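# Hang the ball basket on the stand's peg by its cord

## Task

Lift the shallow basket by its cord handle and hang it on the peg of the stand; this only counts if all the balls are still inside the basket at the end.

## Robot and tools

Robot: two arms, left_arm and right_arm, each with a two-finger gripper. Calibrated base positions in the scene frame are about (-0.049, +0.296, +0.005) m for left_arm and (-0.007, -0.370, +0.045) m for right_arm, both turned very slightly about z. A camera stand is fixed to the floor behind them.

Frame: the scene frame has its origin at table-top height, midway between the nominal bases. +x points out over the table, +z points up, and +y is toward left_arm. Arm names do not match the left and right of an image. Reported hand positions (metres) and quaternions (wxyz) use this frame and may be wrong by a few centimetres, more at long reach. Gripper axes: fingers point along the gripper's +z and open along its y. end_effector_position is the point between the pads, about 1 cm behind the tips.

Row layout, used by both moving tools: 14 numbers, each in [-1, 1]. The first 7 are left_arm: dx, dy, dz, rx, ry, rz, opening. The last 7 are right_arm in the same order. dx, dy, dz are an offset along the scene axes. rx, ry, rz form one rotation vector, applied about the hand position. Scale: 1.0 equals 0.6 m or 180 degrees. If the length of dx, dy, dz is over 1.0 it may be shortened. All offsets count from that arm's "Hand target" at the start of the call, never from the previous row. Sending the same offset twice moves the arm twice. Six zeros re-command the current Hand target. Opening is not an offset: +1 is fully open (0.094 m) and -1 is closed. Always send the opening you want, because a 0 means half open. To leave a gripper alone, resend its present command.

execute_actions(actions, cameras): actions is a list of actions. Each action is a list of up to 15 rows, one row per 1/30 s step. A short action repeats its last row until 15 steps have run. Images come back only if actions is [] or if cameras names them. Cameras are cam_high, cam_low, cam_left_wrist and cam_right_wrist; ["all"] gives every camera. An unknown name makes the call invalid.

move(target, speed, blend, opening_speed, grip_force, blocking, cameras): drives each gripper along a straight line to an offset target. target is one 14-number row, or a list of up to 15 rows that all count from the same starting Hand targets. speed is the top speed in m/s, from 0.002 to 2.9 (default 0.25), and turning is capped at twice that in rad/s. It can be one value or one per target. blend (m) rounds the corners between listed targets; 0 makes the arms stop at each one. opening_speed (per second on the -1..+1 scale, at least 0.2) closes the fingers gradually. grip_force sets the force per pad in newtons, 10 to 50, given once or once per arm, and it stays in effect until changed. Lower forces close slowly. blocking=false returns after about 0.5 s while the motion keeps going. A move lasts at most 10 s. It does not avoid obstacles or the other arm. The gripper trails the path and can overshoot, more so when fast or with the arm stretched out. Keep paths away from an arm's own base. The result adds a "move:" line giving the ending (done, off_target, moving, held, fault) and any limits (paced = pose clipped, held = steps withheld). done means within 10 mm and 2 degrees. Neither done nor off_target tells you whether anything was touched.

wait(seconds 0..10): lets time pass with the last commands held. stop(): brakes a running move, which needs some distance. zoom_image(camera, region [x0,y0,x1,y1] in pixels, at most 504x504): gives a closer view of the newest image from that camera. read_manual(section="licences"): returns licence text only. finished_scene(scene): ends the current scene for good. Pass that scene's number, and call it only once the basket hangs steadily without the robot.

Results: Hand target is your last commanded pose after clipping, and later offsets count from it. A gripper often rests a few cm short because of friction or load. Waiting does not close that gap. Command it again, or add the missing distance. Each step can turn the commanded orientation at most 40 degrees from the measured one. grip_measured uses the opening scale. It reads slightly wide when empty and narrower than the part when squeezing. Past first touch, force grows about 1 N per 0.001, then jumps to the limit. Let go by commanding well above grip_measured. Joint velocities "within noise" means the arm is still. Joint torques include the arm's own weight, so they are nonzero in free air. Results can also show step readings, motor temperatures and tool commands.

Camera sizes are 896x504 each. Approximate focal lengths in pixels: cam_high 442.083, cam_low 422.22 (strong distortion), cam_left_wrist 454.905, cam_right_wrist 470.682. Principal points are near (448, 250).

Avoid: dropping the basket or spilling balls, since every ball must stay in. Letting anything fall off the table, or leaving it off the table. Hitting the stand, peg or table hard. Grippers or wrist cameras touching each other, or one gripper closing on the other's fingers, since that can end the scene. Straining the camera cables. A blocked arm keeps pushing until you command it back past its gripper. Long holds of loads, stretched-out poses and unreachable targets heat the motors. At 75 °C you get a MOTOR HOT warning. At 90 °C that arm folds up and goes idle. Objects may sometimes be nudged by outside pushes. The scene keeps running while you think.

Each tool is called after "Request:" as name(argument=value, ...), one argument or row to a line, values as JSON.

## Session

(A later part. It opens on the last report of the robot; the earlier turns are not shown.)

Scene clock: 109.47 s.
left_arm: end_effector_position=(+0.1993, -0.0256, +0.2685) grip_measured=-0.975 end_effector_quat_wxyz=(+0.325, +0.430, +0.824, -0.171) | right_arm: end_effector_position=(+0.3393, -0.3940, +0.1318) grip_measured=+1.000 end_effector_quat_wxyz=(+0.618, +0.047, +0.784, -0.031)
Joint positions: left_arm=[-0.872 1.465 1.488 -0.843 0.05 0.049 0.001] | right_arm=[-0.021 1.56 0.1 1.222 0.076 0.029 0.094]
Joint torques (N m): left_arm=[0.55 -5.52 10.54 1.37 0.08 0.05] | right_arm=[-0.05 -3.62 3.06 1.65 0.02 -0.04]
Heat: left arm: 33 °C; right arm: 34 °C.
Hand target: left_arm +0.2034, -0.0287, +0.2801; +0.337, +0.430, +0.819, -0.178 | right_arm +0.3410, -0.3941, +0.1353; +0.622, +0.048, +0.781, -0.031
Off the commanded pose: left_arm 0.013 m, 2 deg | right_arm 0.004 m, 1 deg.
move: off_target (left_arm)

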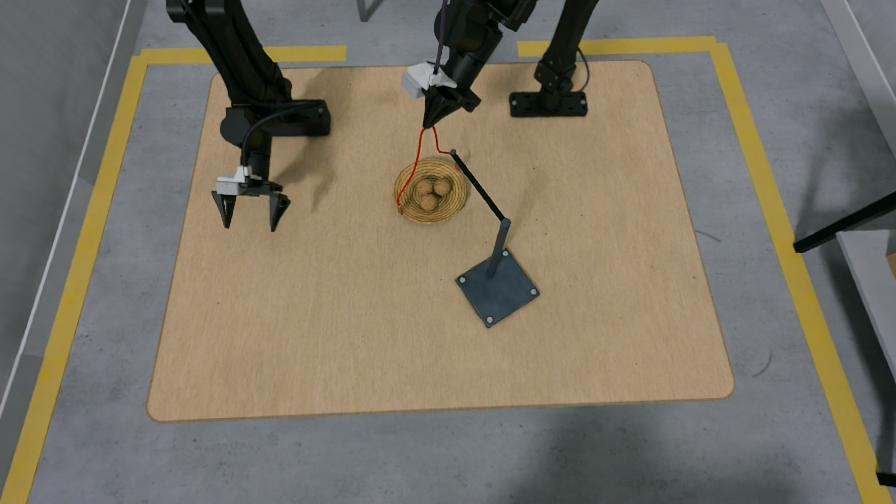

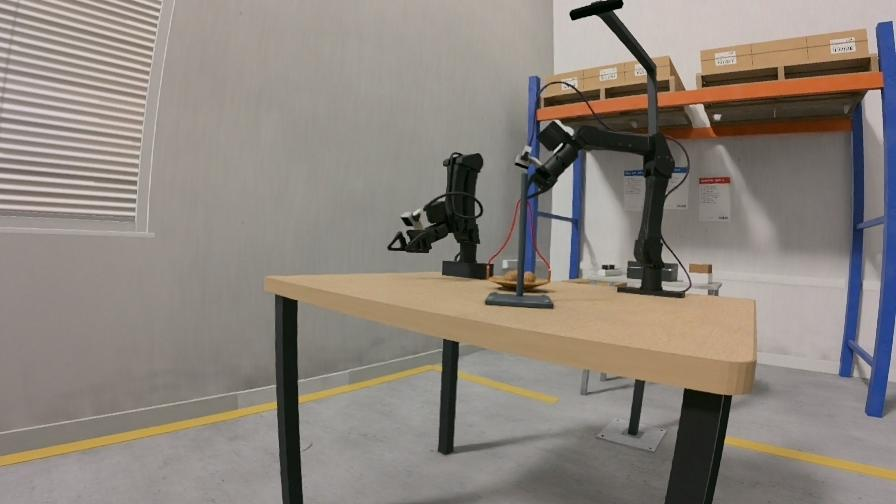

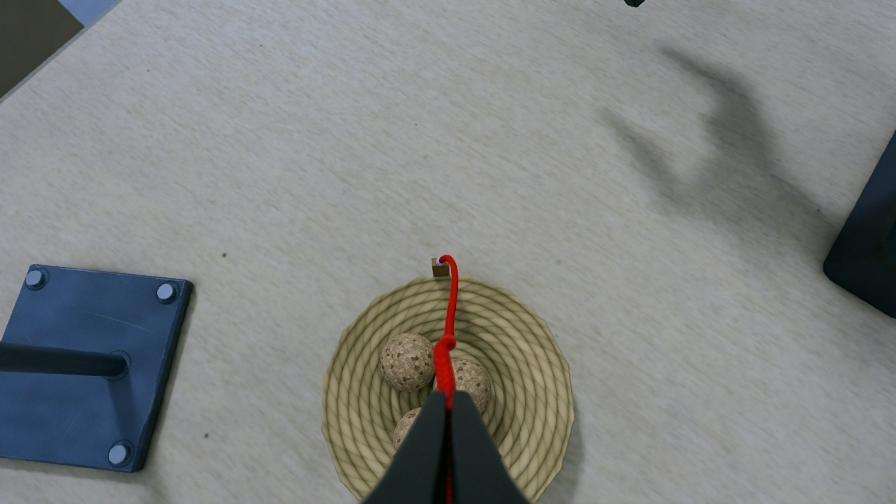

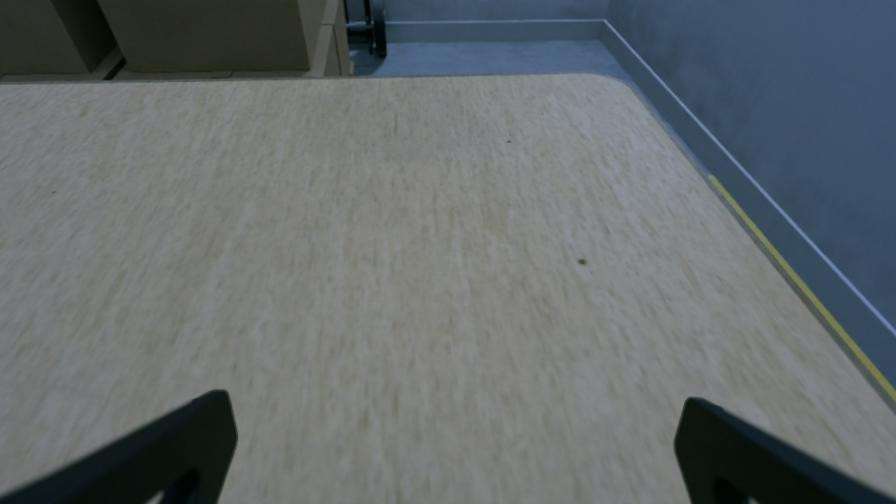

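Request:
move(
  target=[
    [0,0,0.06,0,0,0,-1,0,0,0,0,0,0,1],
    [0,0,0.19,0,0,0,-1,0,0,0,0,0,0,1],
  ],
  speed=[0.03,0.06],
  blend=[0.01,0],
  cameras=["all"],
)

Request:
zoom_image(
  camera="cam_low",
  region=[460, 140, 580, 280],
)

Scene clock: 118.77 s.
left_arm: end_effector_position=(+0.1991, -0.0254, +0.3785) grip_measured=-0.977 end_effector_quat_wxyz=(+0.313, +0.433, +0.829, -0.166) | right_arm: end_effector_position=(+0.3393, -0.3940, +0.1318) grip_measured=+1.000 end_effector_quat_wxyz=(+0.618, +0.047, +0.784, -0.031)
Joint positions: left_arm=[-0.872 1.752 2.327 -1.423 0.05 0.05 0.001] | right_arm=[-0.021 1.56 0.1 1.222 0.076 0.029 0.094]
Joint torques (N m): left_arm=[0.51 -6.8 8.95 1.56 0.07 0.05] | right_arm=[-0.01 -3.64 3.11 1.68 0.03 -0.04]
Motor temperatures (°C): left_arm=[28 28 34 34 25 24 25] | right_arm=[26 22 33 30 24 23 24]
Heat: left arm: 34 °C; right arm: 33 °C.
Hand target: left_arm +0.2034, -0.0287, +0.3940; +0.336, +0.430, +0.819, -0.178 | right_arm +0.3410, -0.3941, +0.1353; +0.622, +0.048, +0.781, -0.031
Off the commanded pose: left_arm 0.017 m, 3 deg | right_arm 0.004 m, 1 deg.
move: off_target (left_arm)

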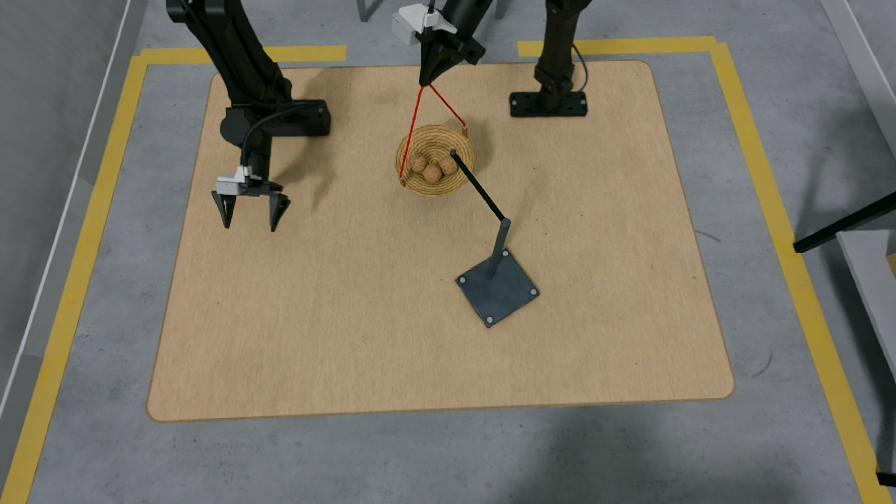

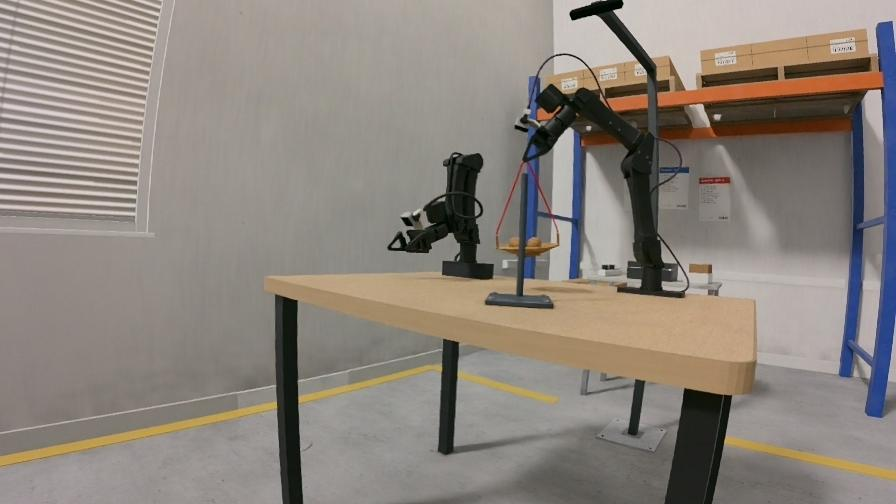

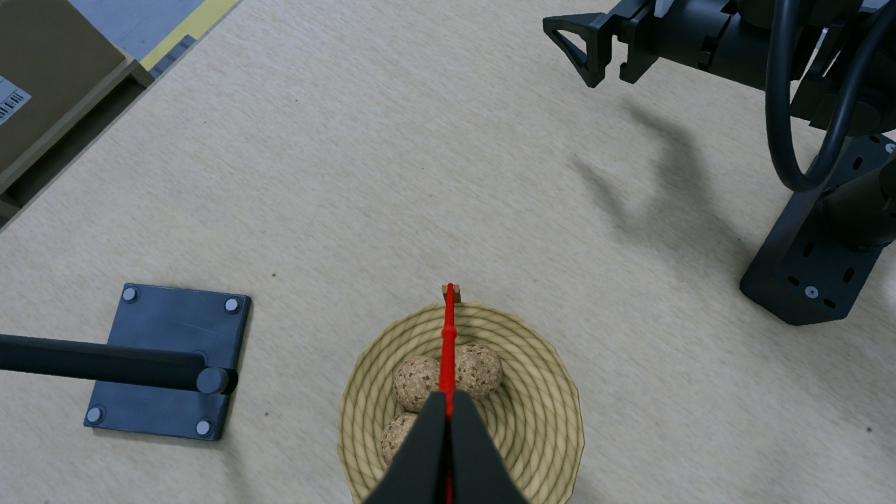

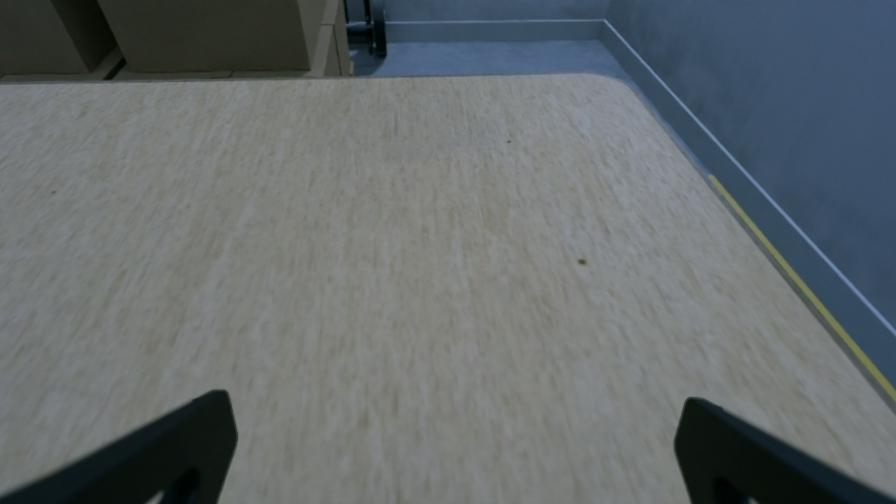

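Scaled by 3.600 from the camera's 896x504 image, which has a finer 1280x720 frame.

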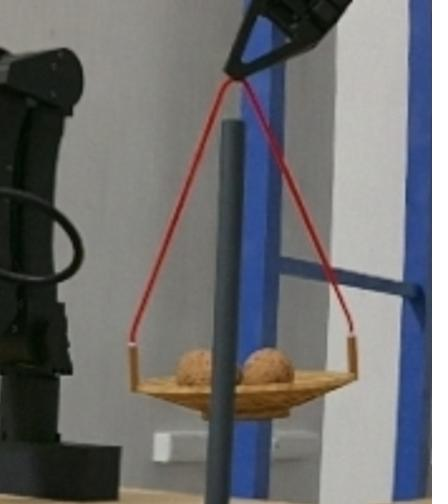

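Request:
move(
  target=[0.212,0.133,-0.025,0,0,0,-1,0,0,0,0,0,0,1],
  speed=0.06,
  cameras=["all"],
)

Request:
zoom_image(
  camera="cam_low",
  region=[460, 140, 580, 280],
)

Request:
zoom_image(
  camera="cam_high",
  region=[390, 90, 550, 250],
)

Scene clock: 131.00 s.
left_arm: end_effector_position=(+0.3279, +0.0545, +0.3674) grip_measured=-0.977 end_effector_quat_wxyz=(+0.317, +0.425, +0.831, -0.170) | right_arm: end_effector_position=(+0.3393, -0.3940, +0.1318) grip_measured=+1.000 end_effector_quat_wxyz=(+0.618, +0.047, +0.784, -0.031)
Joint positions: left_arm=[-0.414 2.044 2.709 -1.572 0.345 0.391 0.001] | right_arm=[-0.021 1.56 0.1 1.222 0.076 0.029 0.094]
Joint torques (N m): left_arm=[0.39 -8.59 8.18 1.42 0.35 0.06] | right_arm=[-0.05 -3.64 3.04 1.66 0.03 -0.04]
Heat: left arm: 34 °C; right arm: 33 °C.
Hand target: left_arm +0.3306, +0.0512, +0.3790; +0.336, +0.430, +0.819, -0.178 | right_arm +0.3410, -0.3941, +0.1353; +0.622, +0.048, +0.781, -0.031
Off the commanded pose: left_arm 0.012 m, 3 deg | right_arm 0.004 m, 1 deg.
move: off_target (left_arm)

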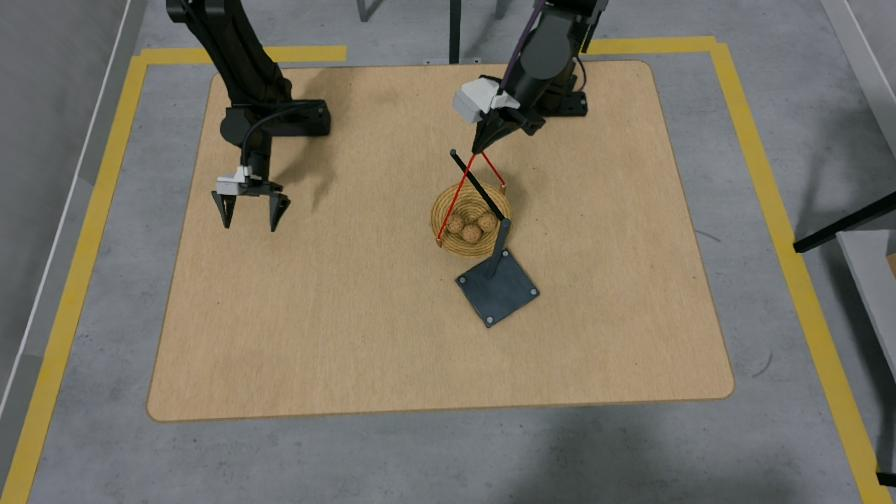

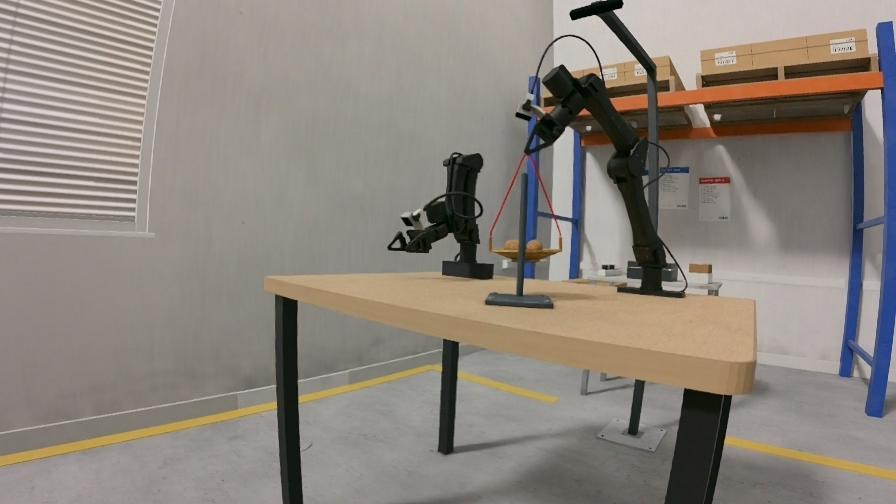

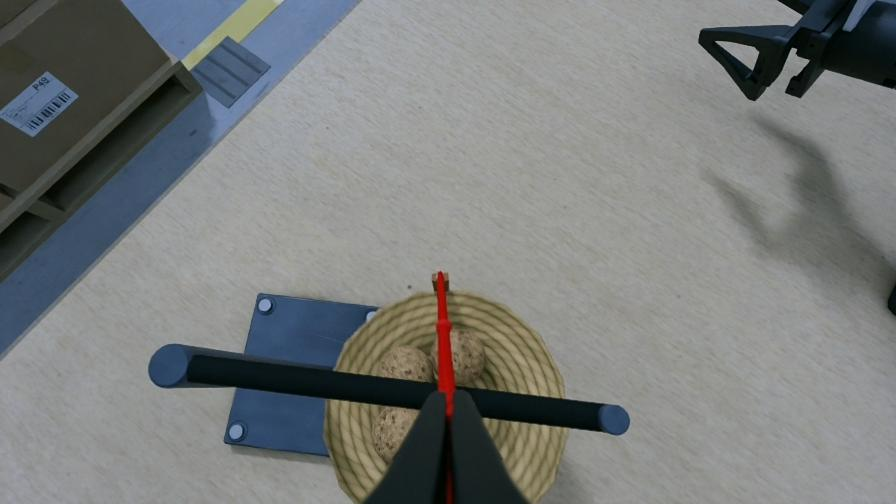

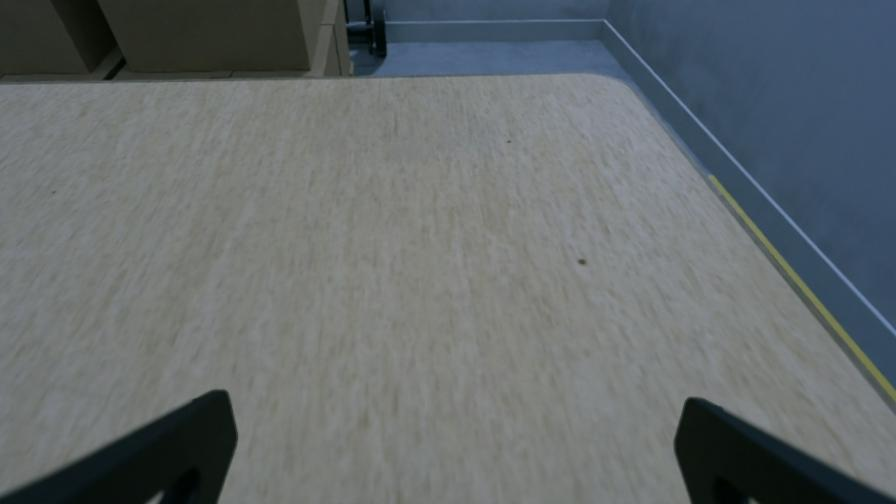

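Scaled by 3.600 from the camera's 896x504 image, which has a finer 1280x720 frame.

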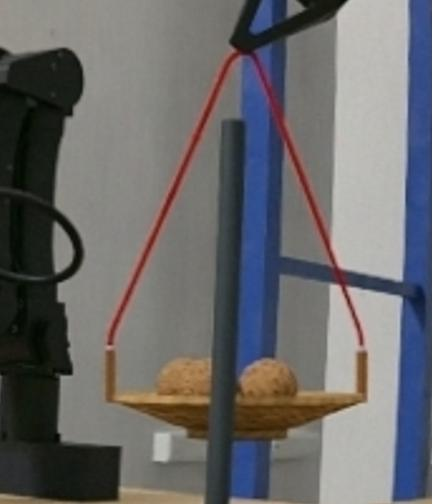

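Scaled by 3.150 from the camera's 896x504 image, which has a finer 1280x720 frame.

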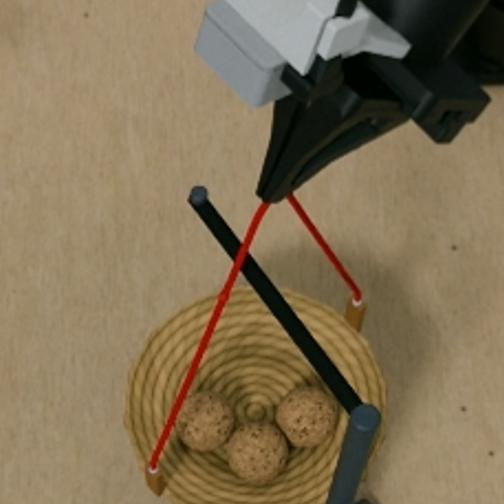

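Request:
move(
  target=[0.001,0.001,-0.08,0,0,0,-1,0,0,0,0,0,0,1],
  speed=0.05,
  cameras=["cam_low","cam_left_wrist"],
)

Request:
zoom_image(
  camera="cam_low",
  region=[490, 150, 570, 230],
)

Scene clock: 136.13 s.
left_arm: end_effector_position=(+0.3315, +0.0515, +0.3050) grip_measured=-0.977 end_effector_quat_wxyz=(+0.296, +0.428, +0.836, -0.173) | right_arm: end_effector_position=(+0.3393, -0.3940, +0.1318) grip_measured=+1.000 end_effector_quat_wxyz=(+0.618, +0.047, +0.784, -0.031)
Joint positions: left_arm=[-0.414 1.838 2.105 -1.222 0.353 0.399 0.001] | right_arm=[-0.021 1.56 0.1 1.222 0.076 0.029 0.094]
Joint torques (N m): left_arm=[0.57 -12.53 6.43 1.59 0.31 0.03] | right_arm=[-0.03 -3.62 3.07 1.66 0.03 -0.03]
Heat: left arm: 34 °C; right arm: 33 °C.
Hand target: left_arm +0.3312, +0.0517, +0.3309; +0.336, +0.430, +0.819, -0.178 | right_arm +0.3410, -0.3941, +0.1353; +0.622, +0.048, +0.781, -0.031
Off the commanded pose: left_arm 0.026 m, 5 deg | right_arm 0.004 m, 1 deg.
move: off_target (left_arm)
Images, in order (width x height): cam_low 896x504, cam_left_wrist 896x504.

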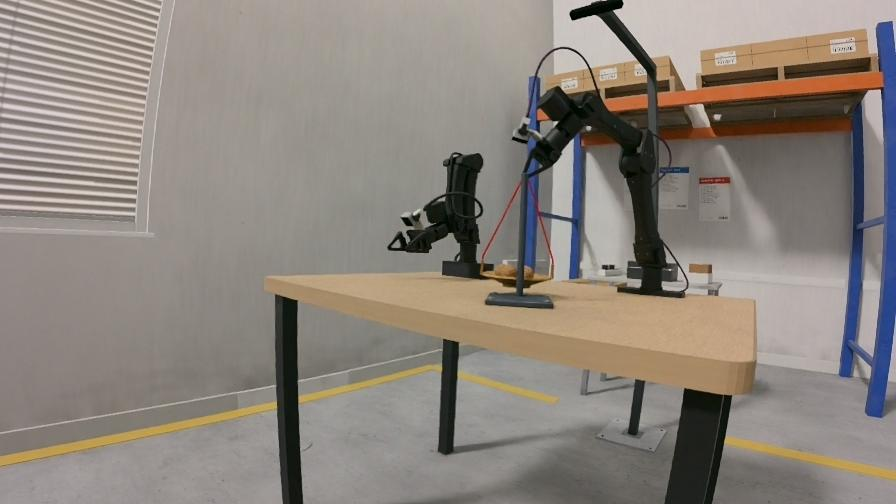

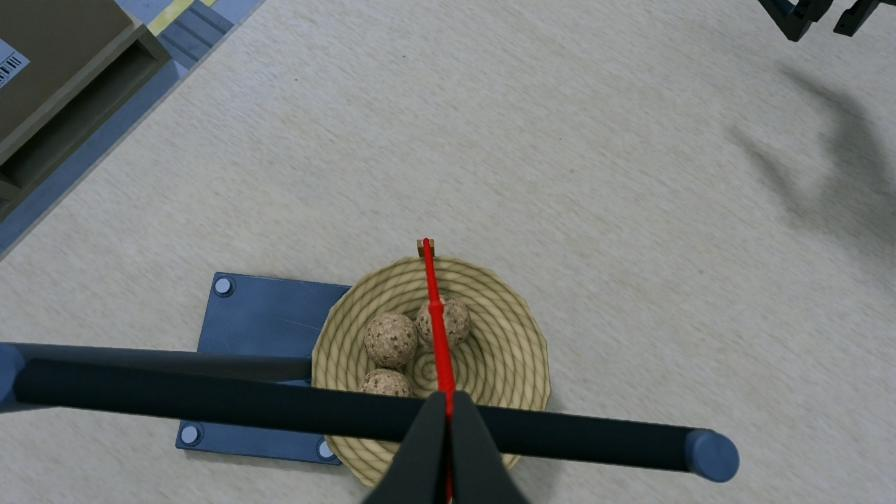

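Scaled by 6.300 from the camera's 896x504 image, which has a finer 1280x720 frame.

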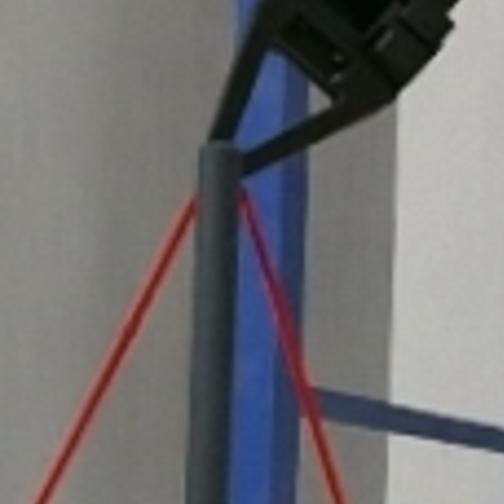

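Request:
move(
  target=[
    [-0.003,0.004,-0.018,0,0,0,-1,0,0,0,0,0,0,1],
    [-0.003,0.004,-0.034,0,0,0,-1,0,0,0,0,0,0,1],
  ],
  speed=0.02,
  cameras=["cam_low","cam_left_wrist"],
)

Request:
zoom_image(
  camera="cam_left_wrist",
  region=[300, 300, 600, 504],
)

Request:
zoom_image(
  camera="cam_low",
  region=[490, 150, 570, 230],
)

Scene clock: 142.07 s.
left_arm: end_effector_position=(+0.3300, +0.0493, +0.3027) grip_measured=-0.977 end_effector_quat_wxyz=(+0.323, +0.431, +0.823, -0.178) | right_arm: end_effector_position=(+0.3393, -0.3940, +0.1318) grip_measured=+1.000 end_effector_quat_wxyz=(+0.618, +0.047, +0.784, -0.031)
Joint positions: left_arm=[-0.414 1.761 1.955 -1.089 0.368 0.399 0.001] | right_arm=[-0.021 1.56 0.1 1.222 0.076 0.029 0.094]
Joint torques (N m): left_arm=[0.95 -10.28 5.63 1.39 0.19 0.04] | right_arm=[-0.02 -3.63 3.07 1.67 0.02 -0.04]
Heat: left arm: 34 °C; right arm: 33 °C.
Hand target: left_arm +0.3294, +0.0541, +0.3105; +0.336, +0.430, +0.819, -0.178 | right_arm +0.3410, -0.3941, +0.1353; +0.622, +0.048, +0.781, -0.031
Off the commanded pose: left_arm 0.009 m, 2 deg | right_arm 0.004 m, 1 deg.
move: done
Images, in order (width x height): cam_low 896x504, cam_left_wrist 896x504.

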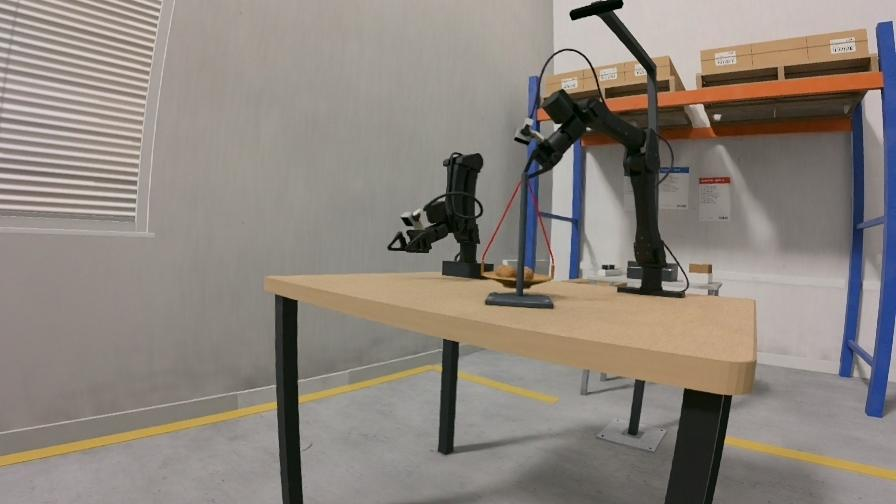

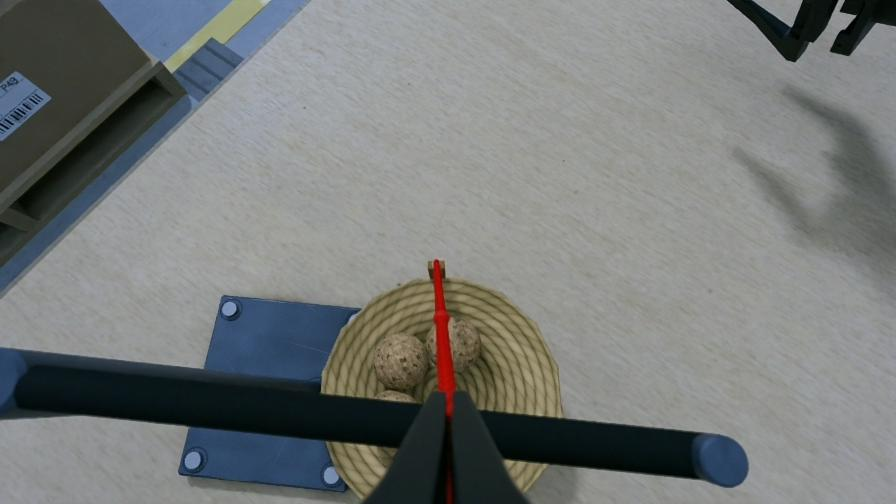

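Scaled by 1.680 from the camera's 896x504 image, which has a finer 1280x720 frame.

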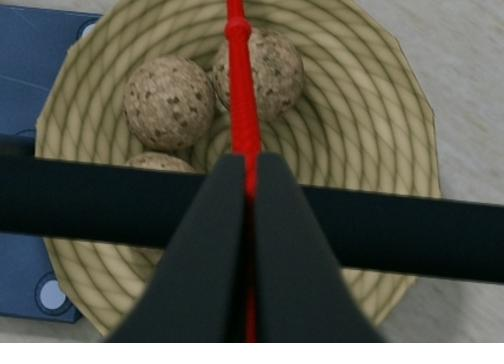

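Scaled by 6.300 from the camera's 896x504 image, which has a finer 1280x720 frame.

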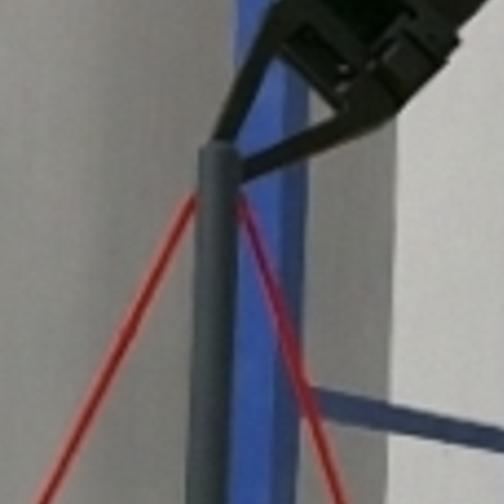

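Resting on the peg (load dropped, z stalled as before). Release.

Request:
move(
  target=[
    [0,0,0.006,0,0,0,-1,0,0,0,0,0,0,1],
    [0,0,0.006,0,0,0,-0.5,0,0,0,0,0,0,1],
  ],
  opening_speed=0.3,
  speed=0.02,
  cameras=["cam_low","cam_left_wrist"],
)

Scene clock: 146.93 s.
left_arm: end_effector_position=(+0.3252, +0.0464, +0.3026) grip_measured=-0.502 end_effector_quat_wxyz=(+0.317, +0.434, +0.821, -0.192) | right_arm: end_effector_position=(+0.3393, -0.3940, +0.1318) grip_measured=+1.000 end_effector_quat_wxyz=(+0.618, +0.047, +0.784, -0.031)
Joint positions: left_arm=[-0.414 1.761 1.955 -1.099 0.396 0.399 0.023] | right_arm=[-0.021 1.56 0.1 1.222 0.076 0.029 0.094]
Joint torques (N m): left_arm=[0.98 -9.7 7.73 1.31 -0.07 0.04] | right_arm=[-0.01 -3.63 3.07 1.67 0.01 -0.04]
Heat: left arm: 34 °C; right arm: 33 °C.
Hand target: left_arm +0.3294, +0.0542, +0.3141; +0.336, +0.430, +0.819, -0.178 | right_arm +0.3410, -0.3941, +0.1353; +0.622, +0.048, +0.781, -0.031
Off the commanded pose: left_arm 0.014 m, 3 deg | right_arm 0.004 m, 1 deg.
move: off_target (left_arm); target 2's new opening was sent with left_arm's hand 0.012 m and 2 deg from that target
Images, in order (width x height): cam_low 896x504, cam_left_wrist 896x504.

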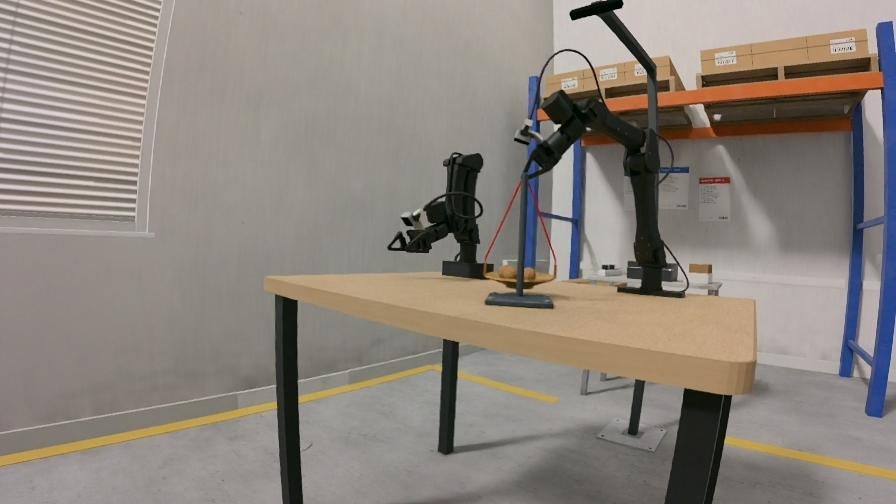

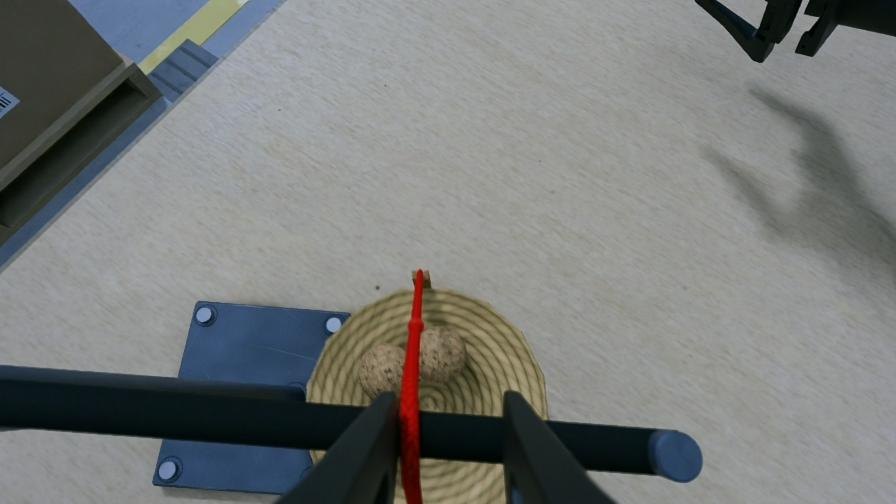

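Request:
move(
  target=[
    [0,0,0.09,0,0,0,-0.5,0,0,0,0,0,0,1],
    [-0.07,0.09,0.17,0,0,0,-0.5,0,0,0,0,0,0,1],
  ],
  speed=0.1,
  blend=[0.02,0],
  cameras=["cam_high","cam_low","cam_left_wrist"],
)

Scene clock: 151.83 s.
left_arm: end_effector_position=(+0.2946, +0.1059, +0.4084) grip_measured=-0.502 end_effector_quat_wxyz=(+0.357, +0.417, +0.817, -0.174) | right_arm: end_effector_position=(+0.3393, -0.3940, +0.1318) grip_measured=+1.000 end_effector_quat_wxyz=(+0.618, +0.047, +0.784, -0.031)
Joint positions: left_arm=[-0.293 1.825 2.54 -1.568 0.432 0.465 0.023] | right_arm=[-0.021 1.56 0.1 1.222 0.076 0.029 0.094]
Joint torques (N m): left_arm=[0.57 -8.88 4.23 1.25 0.32 0.08] | right_arm=[-0.03 -3.64 3.06 1.67 0.03 -0.04]
Heat: left arm: 34 °C; right arm: 33 °C.
Hand target: left_arm +0.2874, +0.1081, +0.4161; +0.336, +0.430, +0.819, -0.178 | right_arm +0.3410, -0.3941, +0.1353; +0.622, +0.048, +0.781, -0.031
Off the commanded pose: left_arm 0.011 m, 3 deg | right_arm 0.004 m, 1 deg.
joint sent to its limit (left arm) — joint 4 (wrist pitch), lower limit. The joint targets are off in orientation, not in position.
move: off_target (left_arm)
Images, in order (width x height): cam_high 896x504, cam_low 896x504, cam_left_wrist 896x504.

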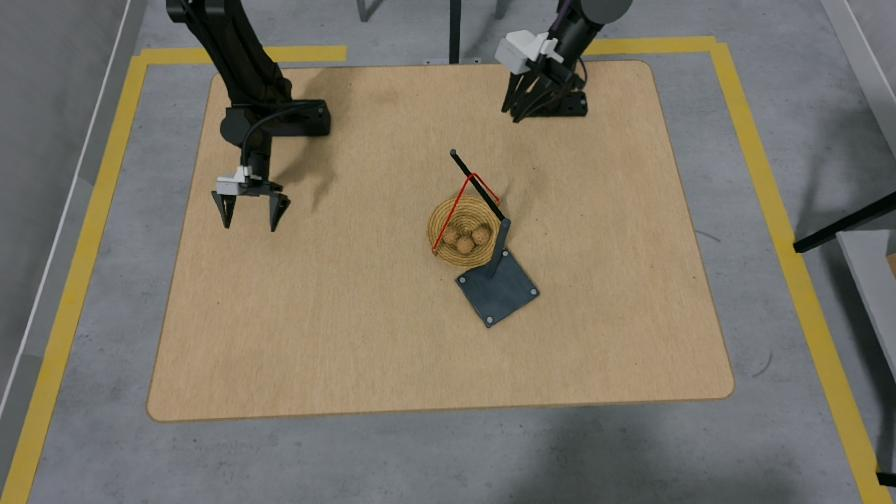

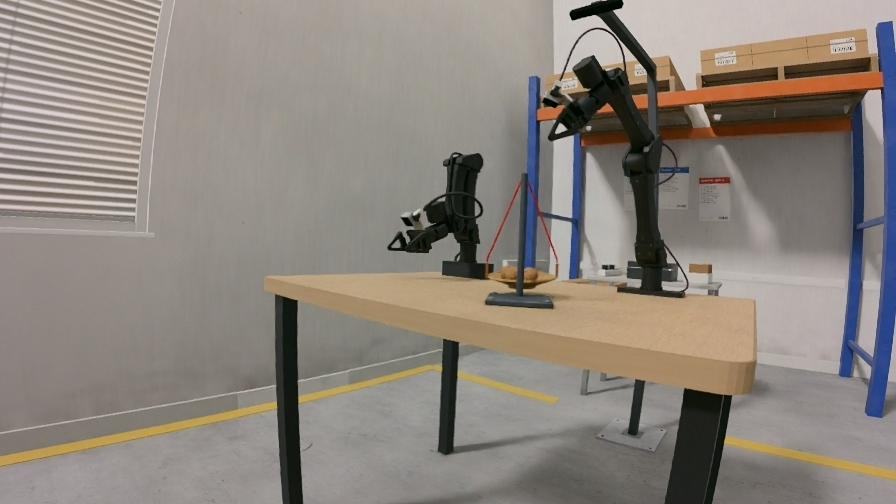

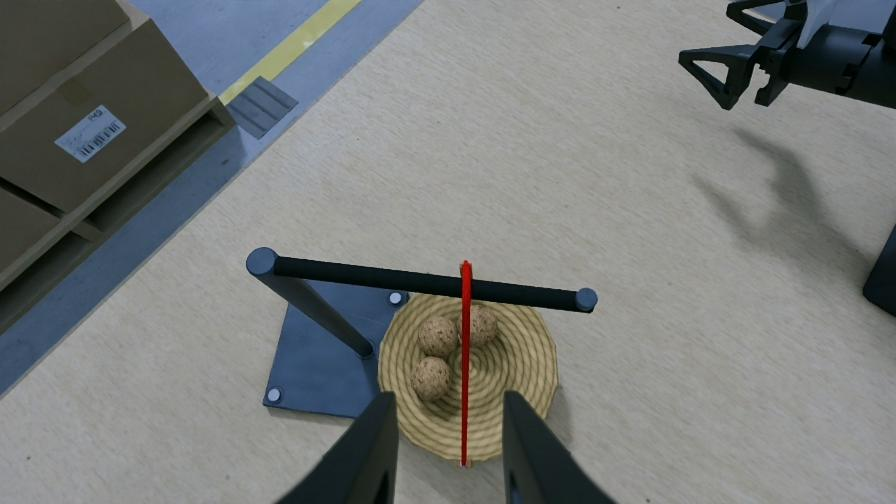

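Request:
finished_scene(
  scene=2,
)

The scene is finished: the task was done.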